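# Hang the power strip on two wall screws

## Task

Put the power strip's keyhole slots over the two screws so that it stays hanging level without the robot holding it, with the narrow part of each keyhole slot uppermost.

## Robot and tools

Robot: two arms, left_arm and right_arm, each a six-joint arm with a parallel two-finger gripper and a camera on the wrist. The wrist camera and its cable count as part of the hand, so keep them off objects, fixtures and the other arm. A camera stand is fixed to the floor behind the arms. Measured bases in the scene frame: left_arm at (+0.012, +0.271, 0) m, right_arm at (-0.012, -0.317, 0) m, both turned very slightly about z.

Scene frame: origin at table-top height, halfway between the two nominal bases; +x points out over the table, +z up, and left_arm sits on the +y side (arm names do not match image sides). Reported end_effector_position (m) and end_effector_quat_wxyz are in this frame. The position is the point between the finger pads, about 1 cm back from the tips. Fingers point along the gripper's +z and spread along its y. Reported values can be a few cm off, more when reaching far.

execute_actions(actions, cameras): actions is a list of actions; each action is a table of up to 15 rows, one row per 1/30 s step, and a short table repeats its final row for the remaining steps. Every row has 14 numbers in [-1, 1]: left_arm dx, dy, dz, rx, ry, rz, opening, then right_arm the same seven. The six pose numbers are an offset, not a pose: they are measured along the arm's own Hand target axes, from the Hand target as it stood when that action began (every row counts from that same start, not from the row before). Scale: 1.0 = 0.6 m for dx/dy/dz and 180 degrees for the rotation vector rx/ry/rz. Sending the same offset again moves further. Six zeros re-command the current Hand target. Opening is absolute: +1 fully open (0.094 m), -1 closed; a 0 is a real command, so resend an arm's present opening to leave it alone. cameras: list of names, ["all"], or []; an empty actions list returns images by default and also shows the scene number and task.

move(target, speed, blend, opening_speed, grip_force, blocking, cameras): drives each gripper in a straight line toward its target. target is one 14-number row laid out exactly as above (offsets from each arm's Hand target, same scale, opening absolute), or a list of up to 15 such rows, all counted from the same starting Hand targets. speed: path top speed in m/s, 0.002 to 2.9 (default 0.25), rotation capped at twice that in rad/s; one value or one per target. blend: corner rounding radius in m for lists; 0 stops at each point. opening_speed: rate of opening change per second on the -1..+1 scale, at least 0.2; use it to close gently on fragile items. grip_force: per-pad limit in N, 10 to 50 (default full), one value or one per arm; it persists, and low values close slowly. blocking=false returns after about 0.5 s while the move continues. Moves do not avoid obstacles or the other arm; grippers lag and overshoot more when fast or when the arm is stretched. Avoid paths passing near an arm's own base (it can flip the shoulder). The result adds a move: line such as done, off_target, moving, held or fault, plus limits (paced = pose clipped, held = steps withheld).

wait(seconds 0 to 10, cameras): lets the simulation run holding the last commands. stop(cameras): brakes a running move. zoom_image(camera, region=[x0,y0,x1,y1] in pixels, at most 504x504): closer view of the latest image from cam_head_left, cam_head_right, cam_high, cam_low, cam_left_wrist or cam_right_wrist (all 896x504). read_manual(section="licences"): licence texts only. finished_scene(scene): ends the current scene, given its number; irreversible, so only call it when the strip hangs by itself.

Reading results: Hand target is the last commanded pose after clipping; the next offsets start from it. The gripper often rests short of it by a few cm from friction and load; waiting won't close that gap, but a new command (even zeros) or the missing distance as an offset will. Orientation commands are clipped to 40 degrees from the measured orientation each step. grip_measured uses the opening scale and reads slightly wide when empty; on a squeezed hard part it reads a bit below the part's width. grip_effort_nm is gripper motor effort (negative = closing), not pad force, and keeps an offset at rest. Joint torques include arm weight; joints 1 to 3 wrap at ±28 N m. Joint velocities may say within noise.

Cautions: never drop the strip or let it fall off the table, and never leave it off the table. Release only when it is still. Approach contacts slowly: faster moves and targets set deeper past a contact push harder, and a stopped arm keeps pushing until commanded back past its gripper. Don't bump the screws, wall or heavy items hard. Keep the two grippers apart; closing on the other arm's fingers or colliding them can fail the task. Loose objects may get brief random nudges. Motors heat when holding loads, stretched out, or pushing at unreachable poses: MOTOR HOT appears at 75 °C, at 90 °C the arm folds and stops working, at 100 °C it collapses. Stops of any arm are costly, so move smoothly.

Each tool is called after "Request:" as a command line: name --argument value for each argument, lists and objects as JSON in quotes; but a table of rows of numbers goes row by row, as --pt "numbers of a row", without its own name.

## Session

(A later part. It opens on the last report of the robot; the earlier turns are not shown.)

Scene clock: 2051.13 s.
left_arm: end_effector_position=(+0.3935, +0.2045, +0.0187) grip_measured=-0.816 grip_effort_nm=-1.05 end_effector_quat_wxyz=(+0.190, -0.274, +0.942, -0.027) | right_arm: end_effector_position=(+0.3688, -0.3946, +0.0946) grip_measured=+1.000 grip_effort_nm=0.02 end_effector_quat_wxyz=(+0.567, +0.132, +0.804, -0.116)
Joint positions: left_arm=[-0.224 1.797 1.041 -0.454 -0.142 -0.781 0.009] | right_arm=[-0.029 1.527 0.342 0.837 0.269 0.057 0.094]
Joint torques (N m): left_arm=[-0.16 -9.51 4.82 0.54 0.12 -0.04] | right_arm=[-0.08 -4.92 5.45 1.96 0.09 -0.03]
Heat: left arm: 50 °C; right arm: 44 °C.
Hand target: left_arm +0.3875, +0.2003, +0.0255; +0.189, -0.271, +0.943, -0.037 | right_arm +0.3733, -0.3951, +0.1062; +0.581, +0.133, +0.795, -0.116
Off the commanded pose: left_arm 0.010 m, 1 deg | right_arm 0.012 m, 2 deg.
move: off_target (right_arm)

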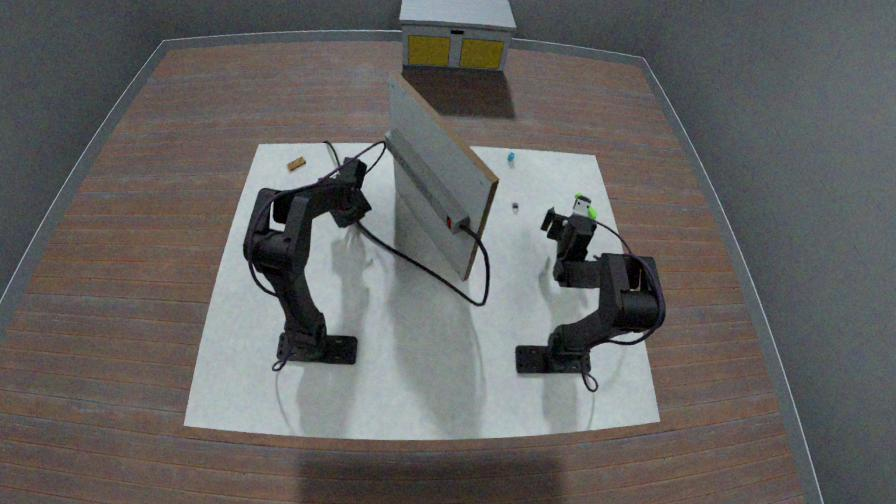

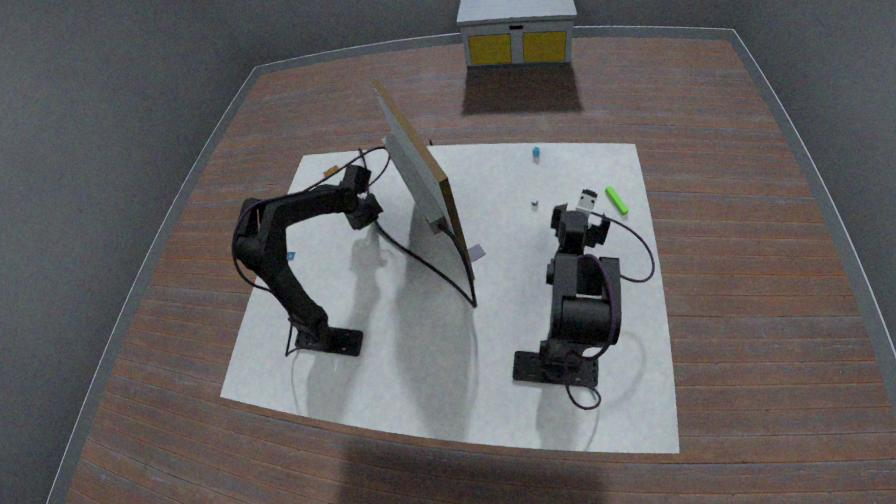

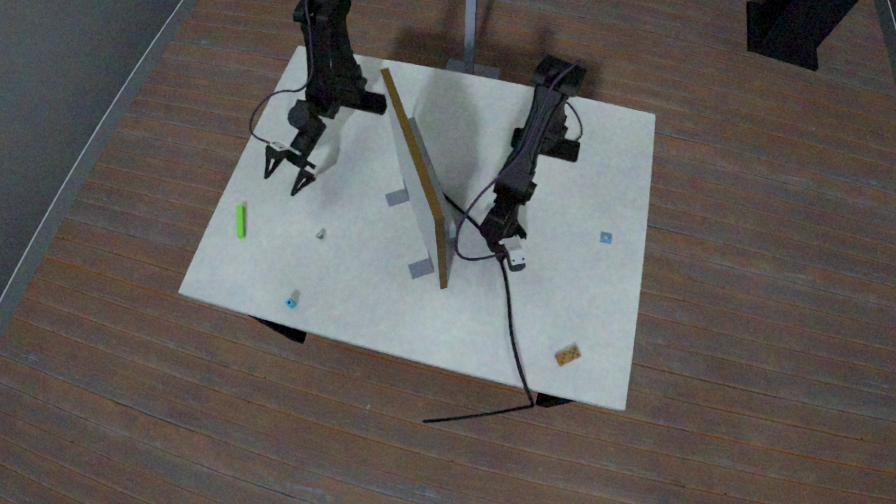

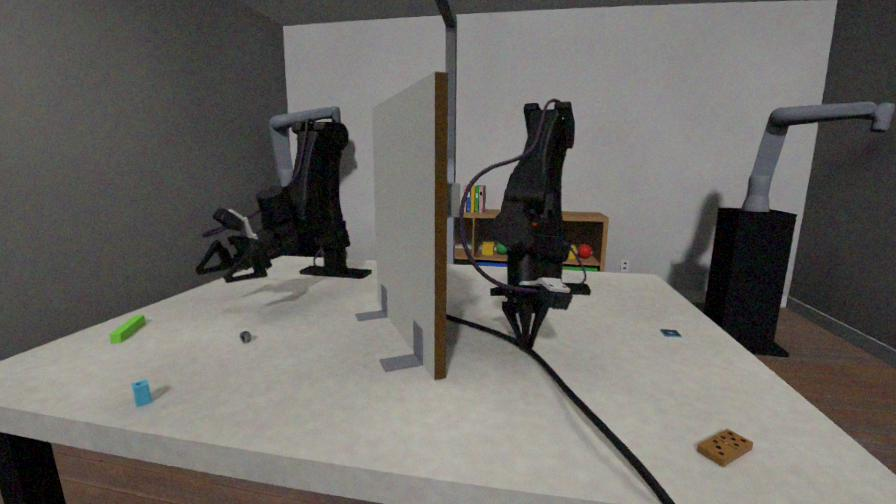

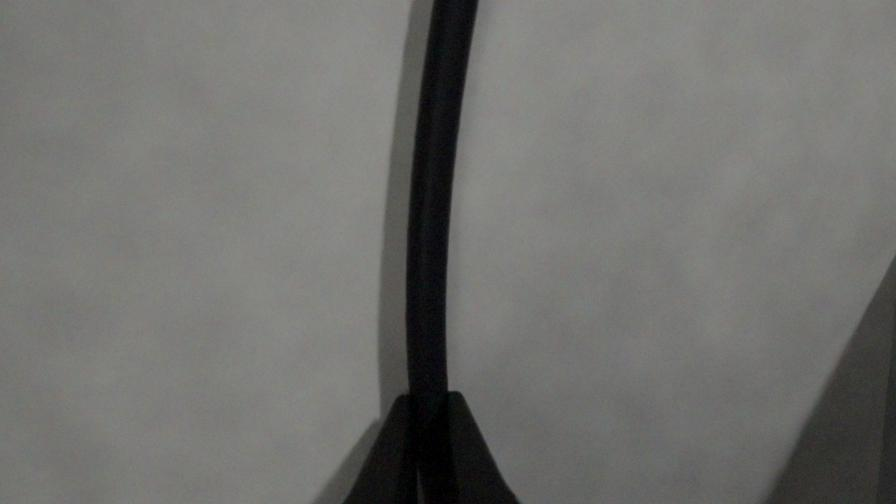

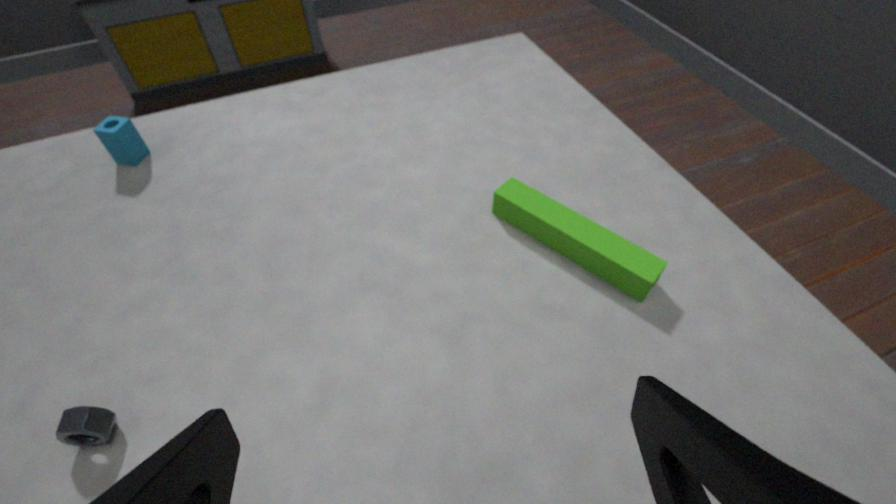

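Request:
move --target '[0.13,0.201,-0.085,0,0,0,-1,0,0,0,0,0,0,1]' --speed 0.1 --cameras '["cam_head_left","cam_high","cam_left_wrist"]'

Request:
zoom_image --camera "cam_head_left" --region '[370, 110, 500, 310]'

Scene clock: 2062.53 s.
left_arm: end_effector_position=(+0.2683, +0.2594, +0.0319) grip_measured=-0.816 grip_effort_nm=-1.05 end_effector_quat_wxyz=(+0.219, -0.275, +0.935, -0.045) | right_arm: end_effector_position=(+0.3688, -0.3946, +0.0946) grip_measured=+1.000 grip_effort_nm=0.02 end_effector_quat_wxyz=(+0.567, +0.132, +0.804, -0.116)
Joint positions: left_arm=[-0.09 1.181 0.511 -0.457 -0.083 -0.662 0.009] | right_arm=[-0.029 1.527 0.342 0.837 0.269 0.057 0.094]
Joint torques (N m): left_arm=[0.54 -4.21 5.16 0.14 0.1 0.1] | right_arm=[-0.05 -5.04 5.46 1.97 0.11 0.04]
Heat: left arm: 49 °C; right arm: 44 °C.
Hand target: left_arm +0.2474, +0.2603, +0.0257; +0.189, -0.271, +0.943, -0.037 | right_arm +0.3733, -0.3951, +0.1062; +0.581, +0.133, +0.795, -0.116
Off the commanded pose: left_arm 0.022 m, 4 deg | right_arm 0.012 m, 2 deg.
move: off_target (left_arm, right_arm)
Images, in order (width x height): cam_head_left 896x504, cam_high 896x504, cam_left_wrist 896x504.

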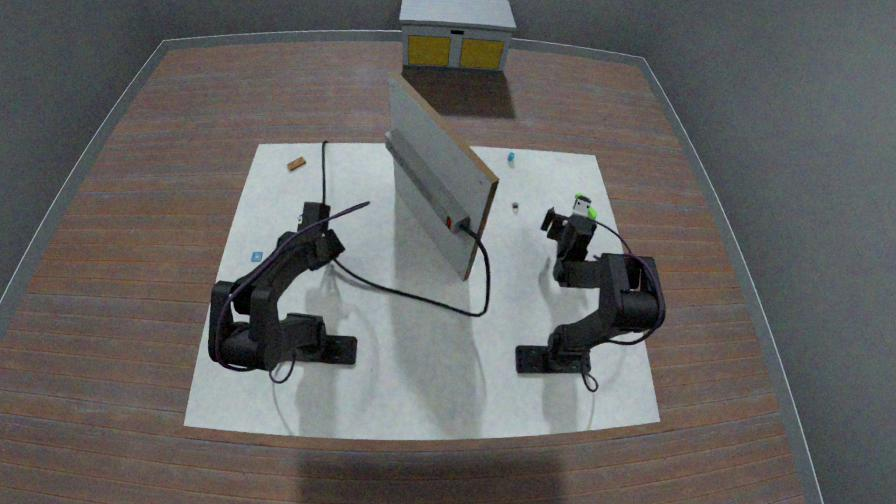

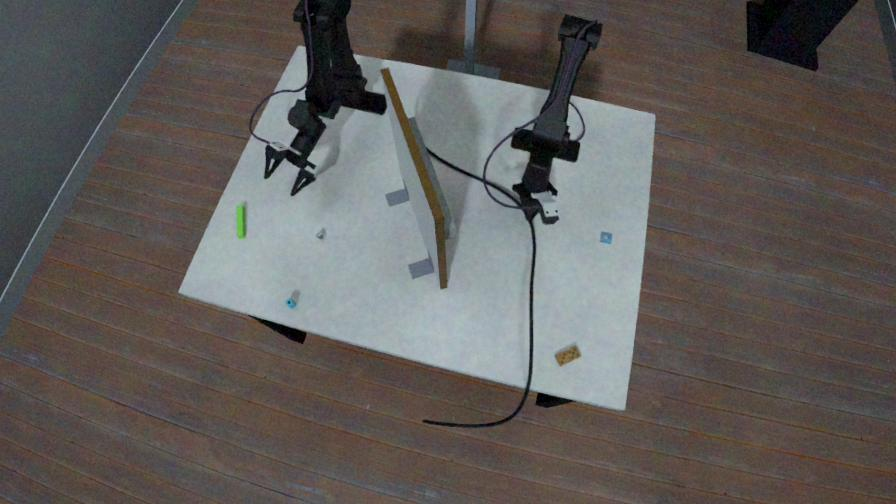

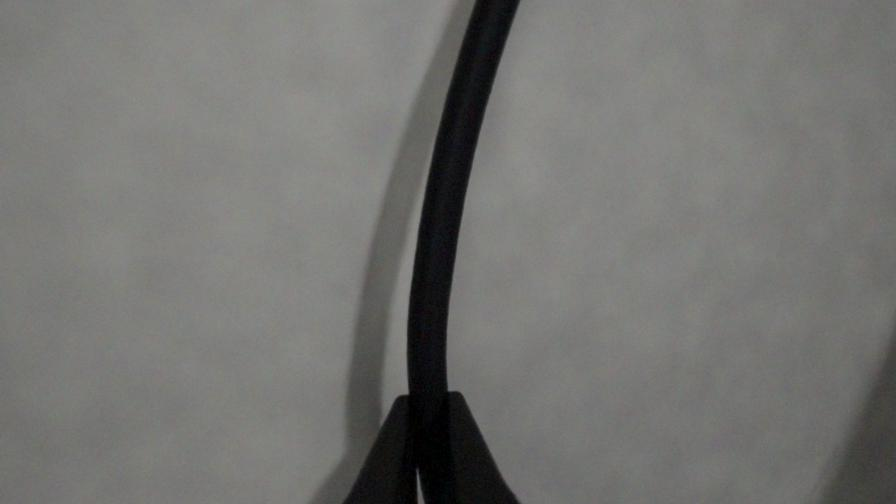

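Scaled by 2.520.

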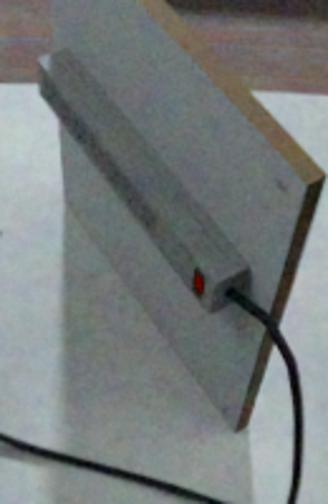

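Request:
zoom_image --camera "cam_head_left" --region '[380, 65, 500, 185]'

Request:
zoom_image --camera "cam_head_left" --region '[380, 175, 500, 295]'

Scaled by 4.200.

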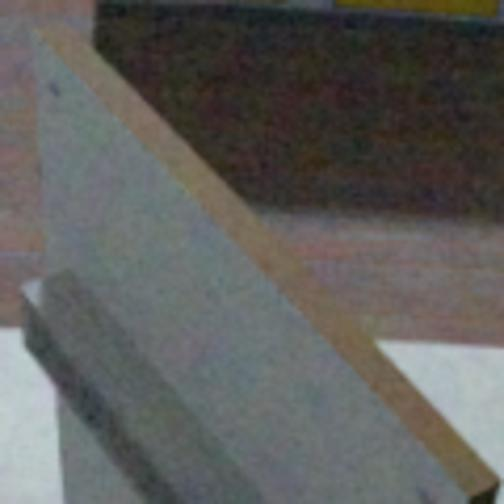

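Scaled by 4.200.

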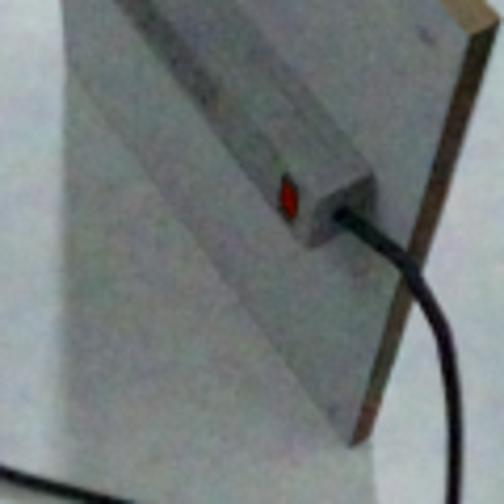

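Request:
move --target '[0.012,0.006,0.02,0,0,0,-0.3,0,0,0,0,0,0,1]' --speed 0.08 --opening_speed 0.6 --cameras '["cam_left_wrist"]'

Scene clock: 2083.30 s.
left_arm: end_effector_position=(+0.2532, +0.2608, +0.0158) grip_measured=-0.301 grip_effort_nm=0.06 end_effector_quat_wxyz=(+0.200, -0.275, +0.939, -0.038) | right_arm: end_effector_position=(+0.3688, -0.3946, +0.0946) grip_measured=+1.000 grip_effort_nm=0.02 end_effector_quat_wxyz=(+0.567, +0.132, +0.804, -0.116)
Joint positions: left_arm=[-0.09 1.181 0.458 -0.446 -0.082 -0.662 0.033] | right_arm=[-0.029 1.527 0.342 0.837 0.269 0.057 0.094]
Joint torques (N m): left_arm=[0.21 -3.04 5.01 0.57 0.03 0.09] | right_arm=[-0.14 -5.12 5.34 1.98 0.07 -0.03]
Heat: left arm: 49 °C; right arm: 44 °C.
Hand target: left_arm +0.2446, +0.2600, +0.0115; +0.189, -0.271, +0.943, -0.037 | right_arm +0.3733, -0.3951, +0.1062; +0.581, +0.133, +0.795, -0.116
Off the commanded pose: left_arm 0.010 m, 1 deg | right_arm 0.012 m, 2 deg.
move: off_target (right_arm)
Images, in order (width x height): cam_left_wrist 896x504.

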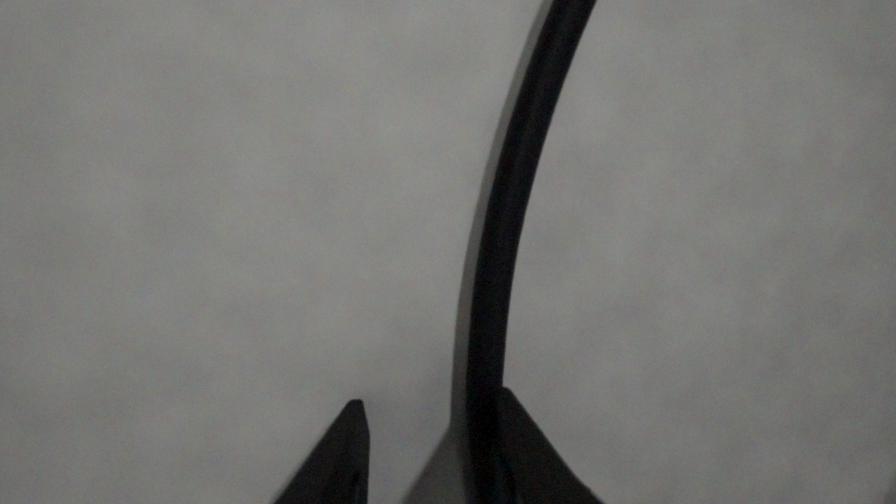

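Request:
move --pt "-0.0477 -0.0243 -0.131 0 0 0 -0.3 0 0 0 0 0 0 1" --pt "-0.36 -0.223 0.02 0 0 0 1 0 0 0 0 0 0 1" --speed 0.2 --cameras '["cam_left_wrist","cam_high","cam_head_left"]'

Scene clock: 2092.53 s.
left_arm: end_effector_position=(+0.4824, +0.2563, +0.0950) grip_measured=+0.998 grip_effort_nm=0.06 end_effector_quat_wxyz=(+0.197, -0.272, +0.941, -0.038) | right_arm: end_effector_position=(+0.3688, -0.3946, +0.0946) grip_measured=+1.000 grip_effort_nm=0.02 end_effector_quat_wxyz=(+0.567, +0.132, +0.804, -0.116)
Joint positions: left_arm=[-0.038 1.974 1.591 -0.787 -0.058 -0.606 0.094] | right_arm=[-0.029 1.527 0.342 0.837 0.269 0.057 0.094]
Joint torques (N m): left_arm=[0.65 -7.57 9.74 0.42 0.07 0.14] | right_arm=[-0.09 -5.18 5.34 1.95 0.1 0.01]
Heat: left arm: 49 °C; right arm: 44 °C.
Hand target: left_arm +0.4844, +0.2598, +0.0962; +0.189, -0.271, +0.943, -0.037 | right_arm +0.3733, -0.3951, +0.1062; +0.581, +0.133, +0.795, -0.116
Off the commanded pose: left_arm 0.004 m, 1 deg | right_arm 0.012 m, 2 deg.
move: off_target (right_arm)
Images, in order (width x height): cam_head_left 896x504, cam_high 896x504, cam_left_wrist 896x504.

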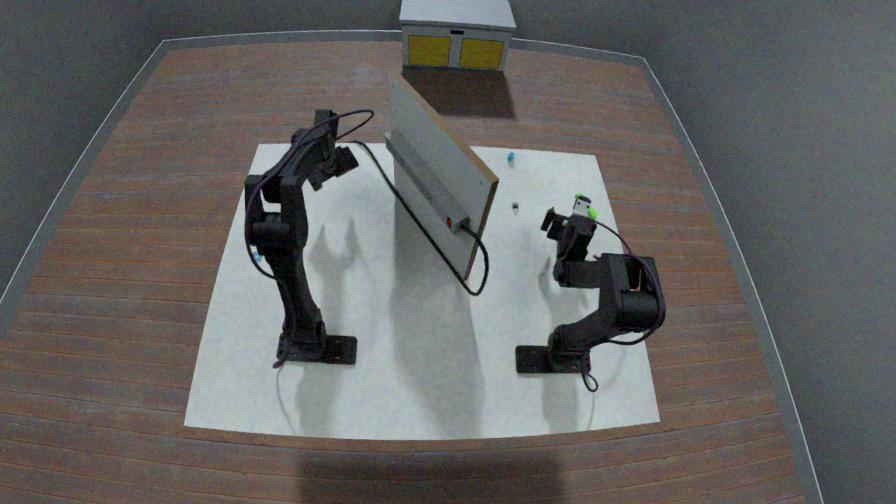

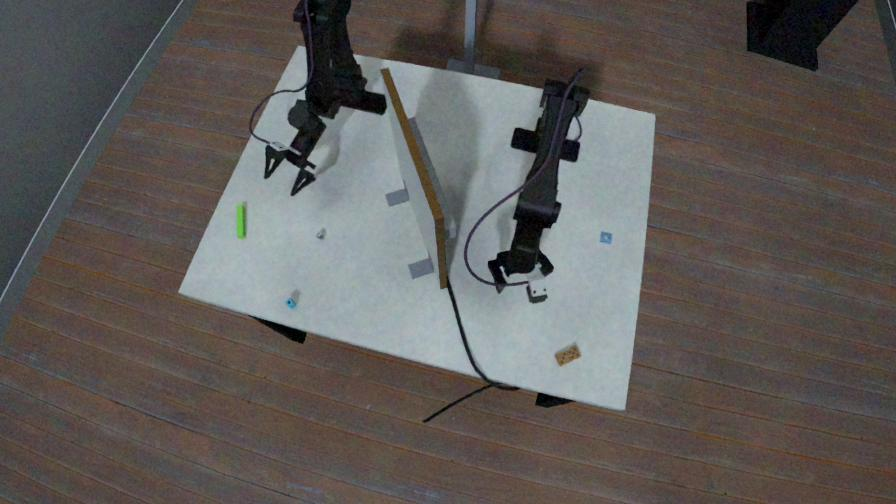

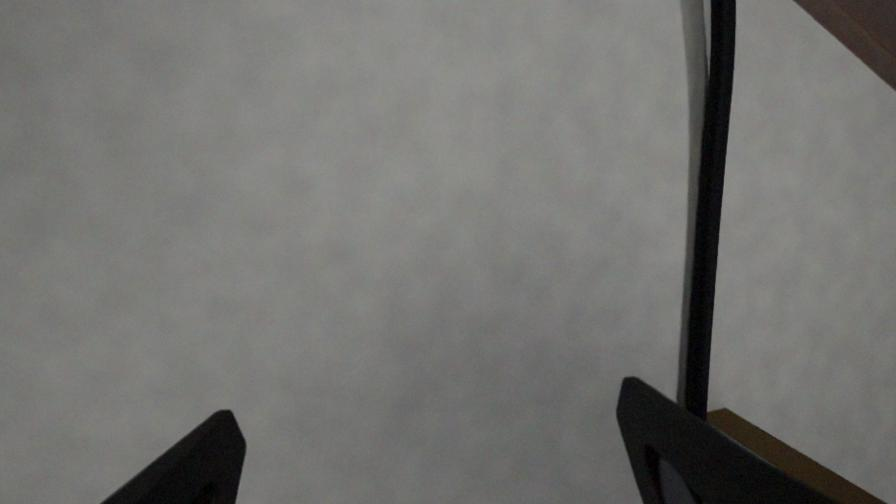

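Request:
zoom_image --camera "cam_head_left" --region '[380, 65, 500, 185]'

Request:
zoom_image --camera "cam_head_left" --region '[380, 175, 500, 295]'

Scaled by 4.200.

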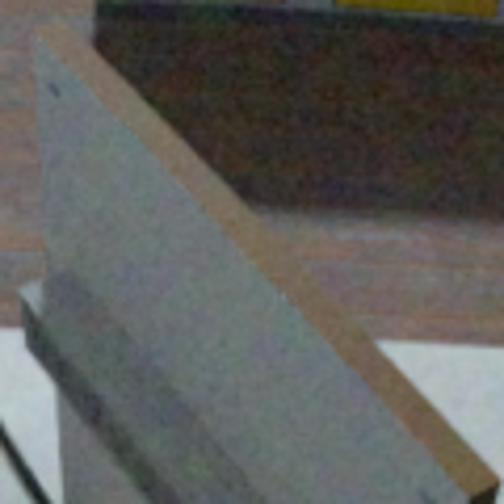

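Scaled by 4.200.

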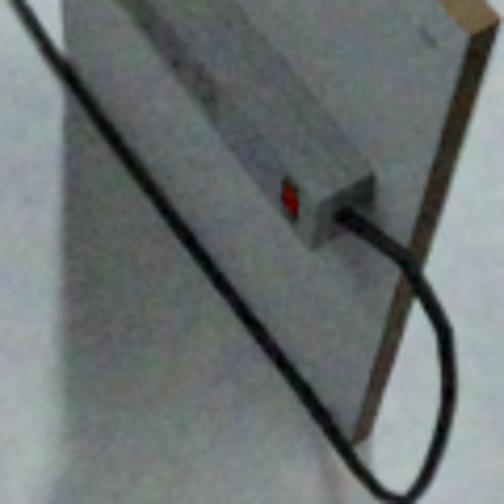

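Request:
move --target '[0.273,-0.055,-0.457,0.406,-0.255,0.338,1,0,0,0,0,0,0,1]' --speed 0.25 --cameras '["cam_left_wrist","cam_high","cam_head_left"]'

Scene clock: 2113.53 s.
left_arm: end_effector_position=(+0.2750, +0.1362, +0.2977) grip_measured=+0.999 grip_effort_nm=0.06 end_effector_quat_wxyz=(+0.602, +0.353, +0.619, -0.361) | right_arm: end_effector_position=(+0.3688, -0.3946, +0.0946) grip_measured=+1.000 grip_effort_nm=0.02 end_effector_quat_wxyz=(+0.567, +0.132, +0.804, -0.116)
Joint positions: left_arm=[0.138 0.892 0.57 0.279 1.178 0.017 0.094] | right_arm=[-0.029 1.527 0.342 0.837 0.269 0.057 0.094]
Joint torques (N m): left_arm=[0.58 -2.29 6.27 1.55 0.35 -0.11] | right_arm=[-0.08 -5 5.44 1.97 0.06 0.01]
Heat: left arm: 49 °C; right arm: 44 °C.
Hand target: left_arm +0.2693, +0.1368, +0.3005; +0.607, +0.361, +0.609, -0.362 | right_arm +0.3733, -0.3951, +0.1062; +0.581, +0.133, +0.795, -0.116
Off the commanded pose: left_arm 0.006 m, 2 deg | right_arm 0.012 m, 2 deg.
move: off_target (right_arm)
Images, in order (width x height): cam_head_left 896x504, cam_high 896x504, cam_left_wrist 896x504.

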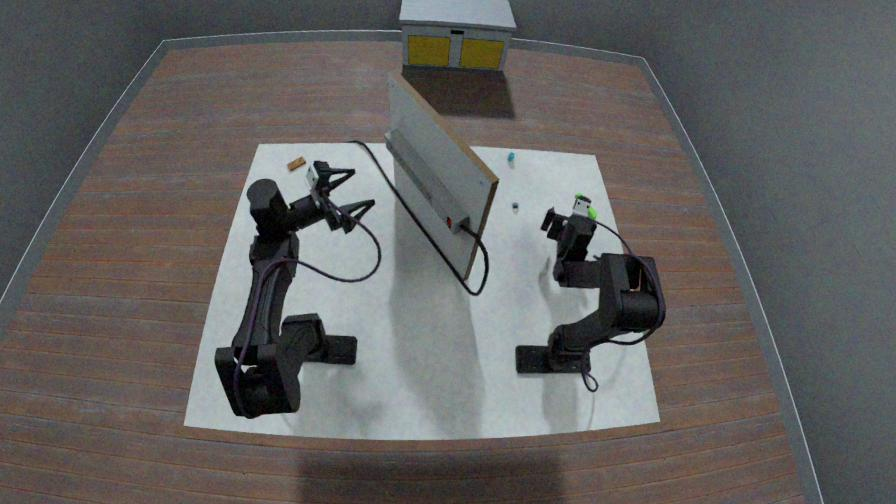

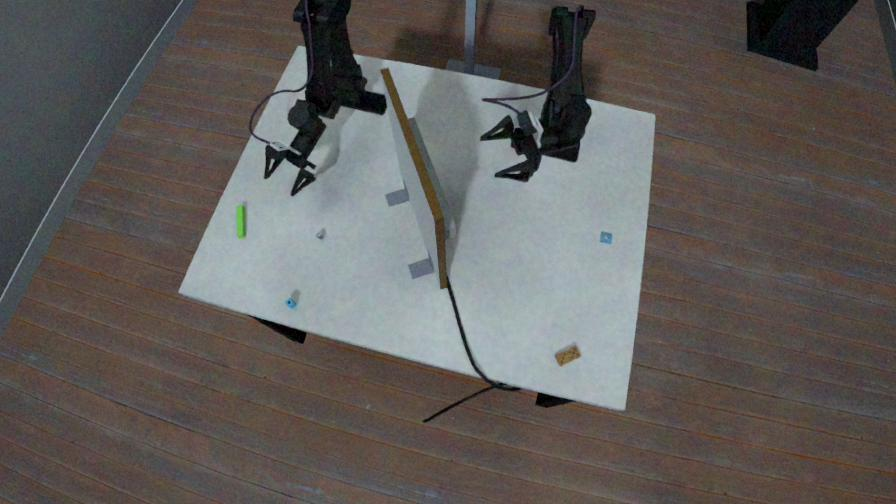

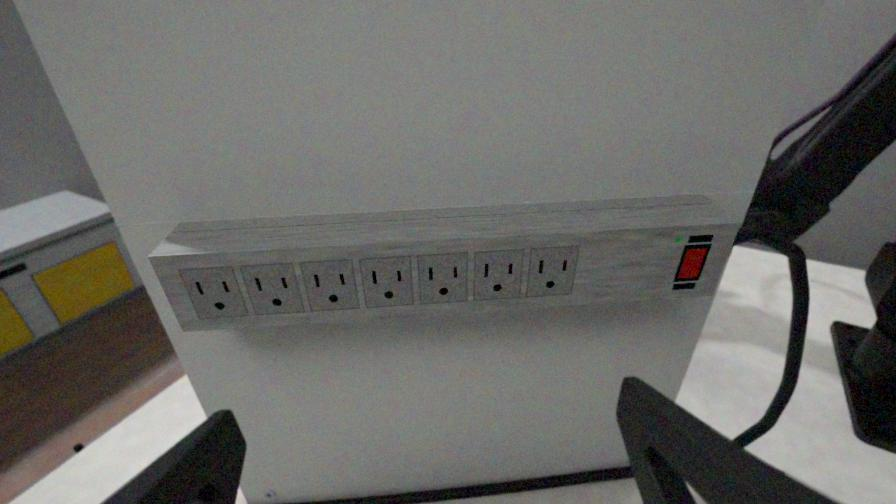

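Request:
finished_scene --scene 1

The scene is finished: the task was done.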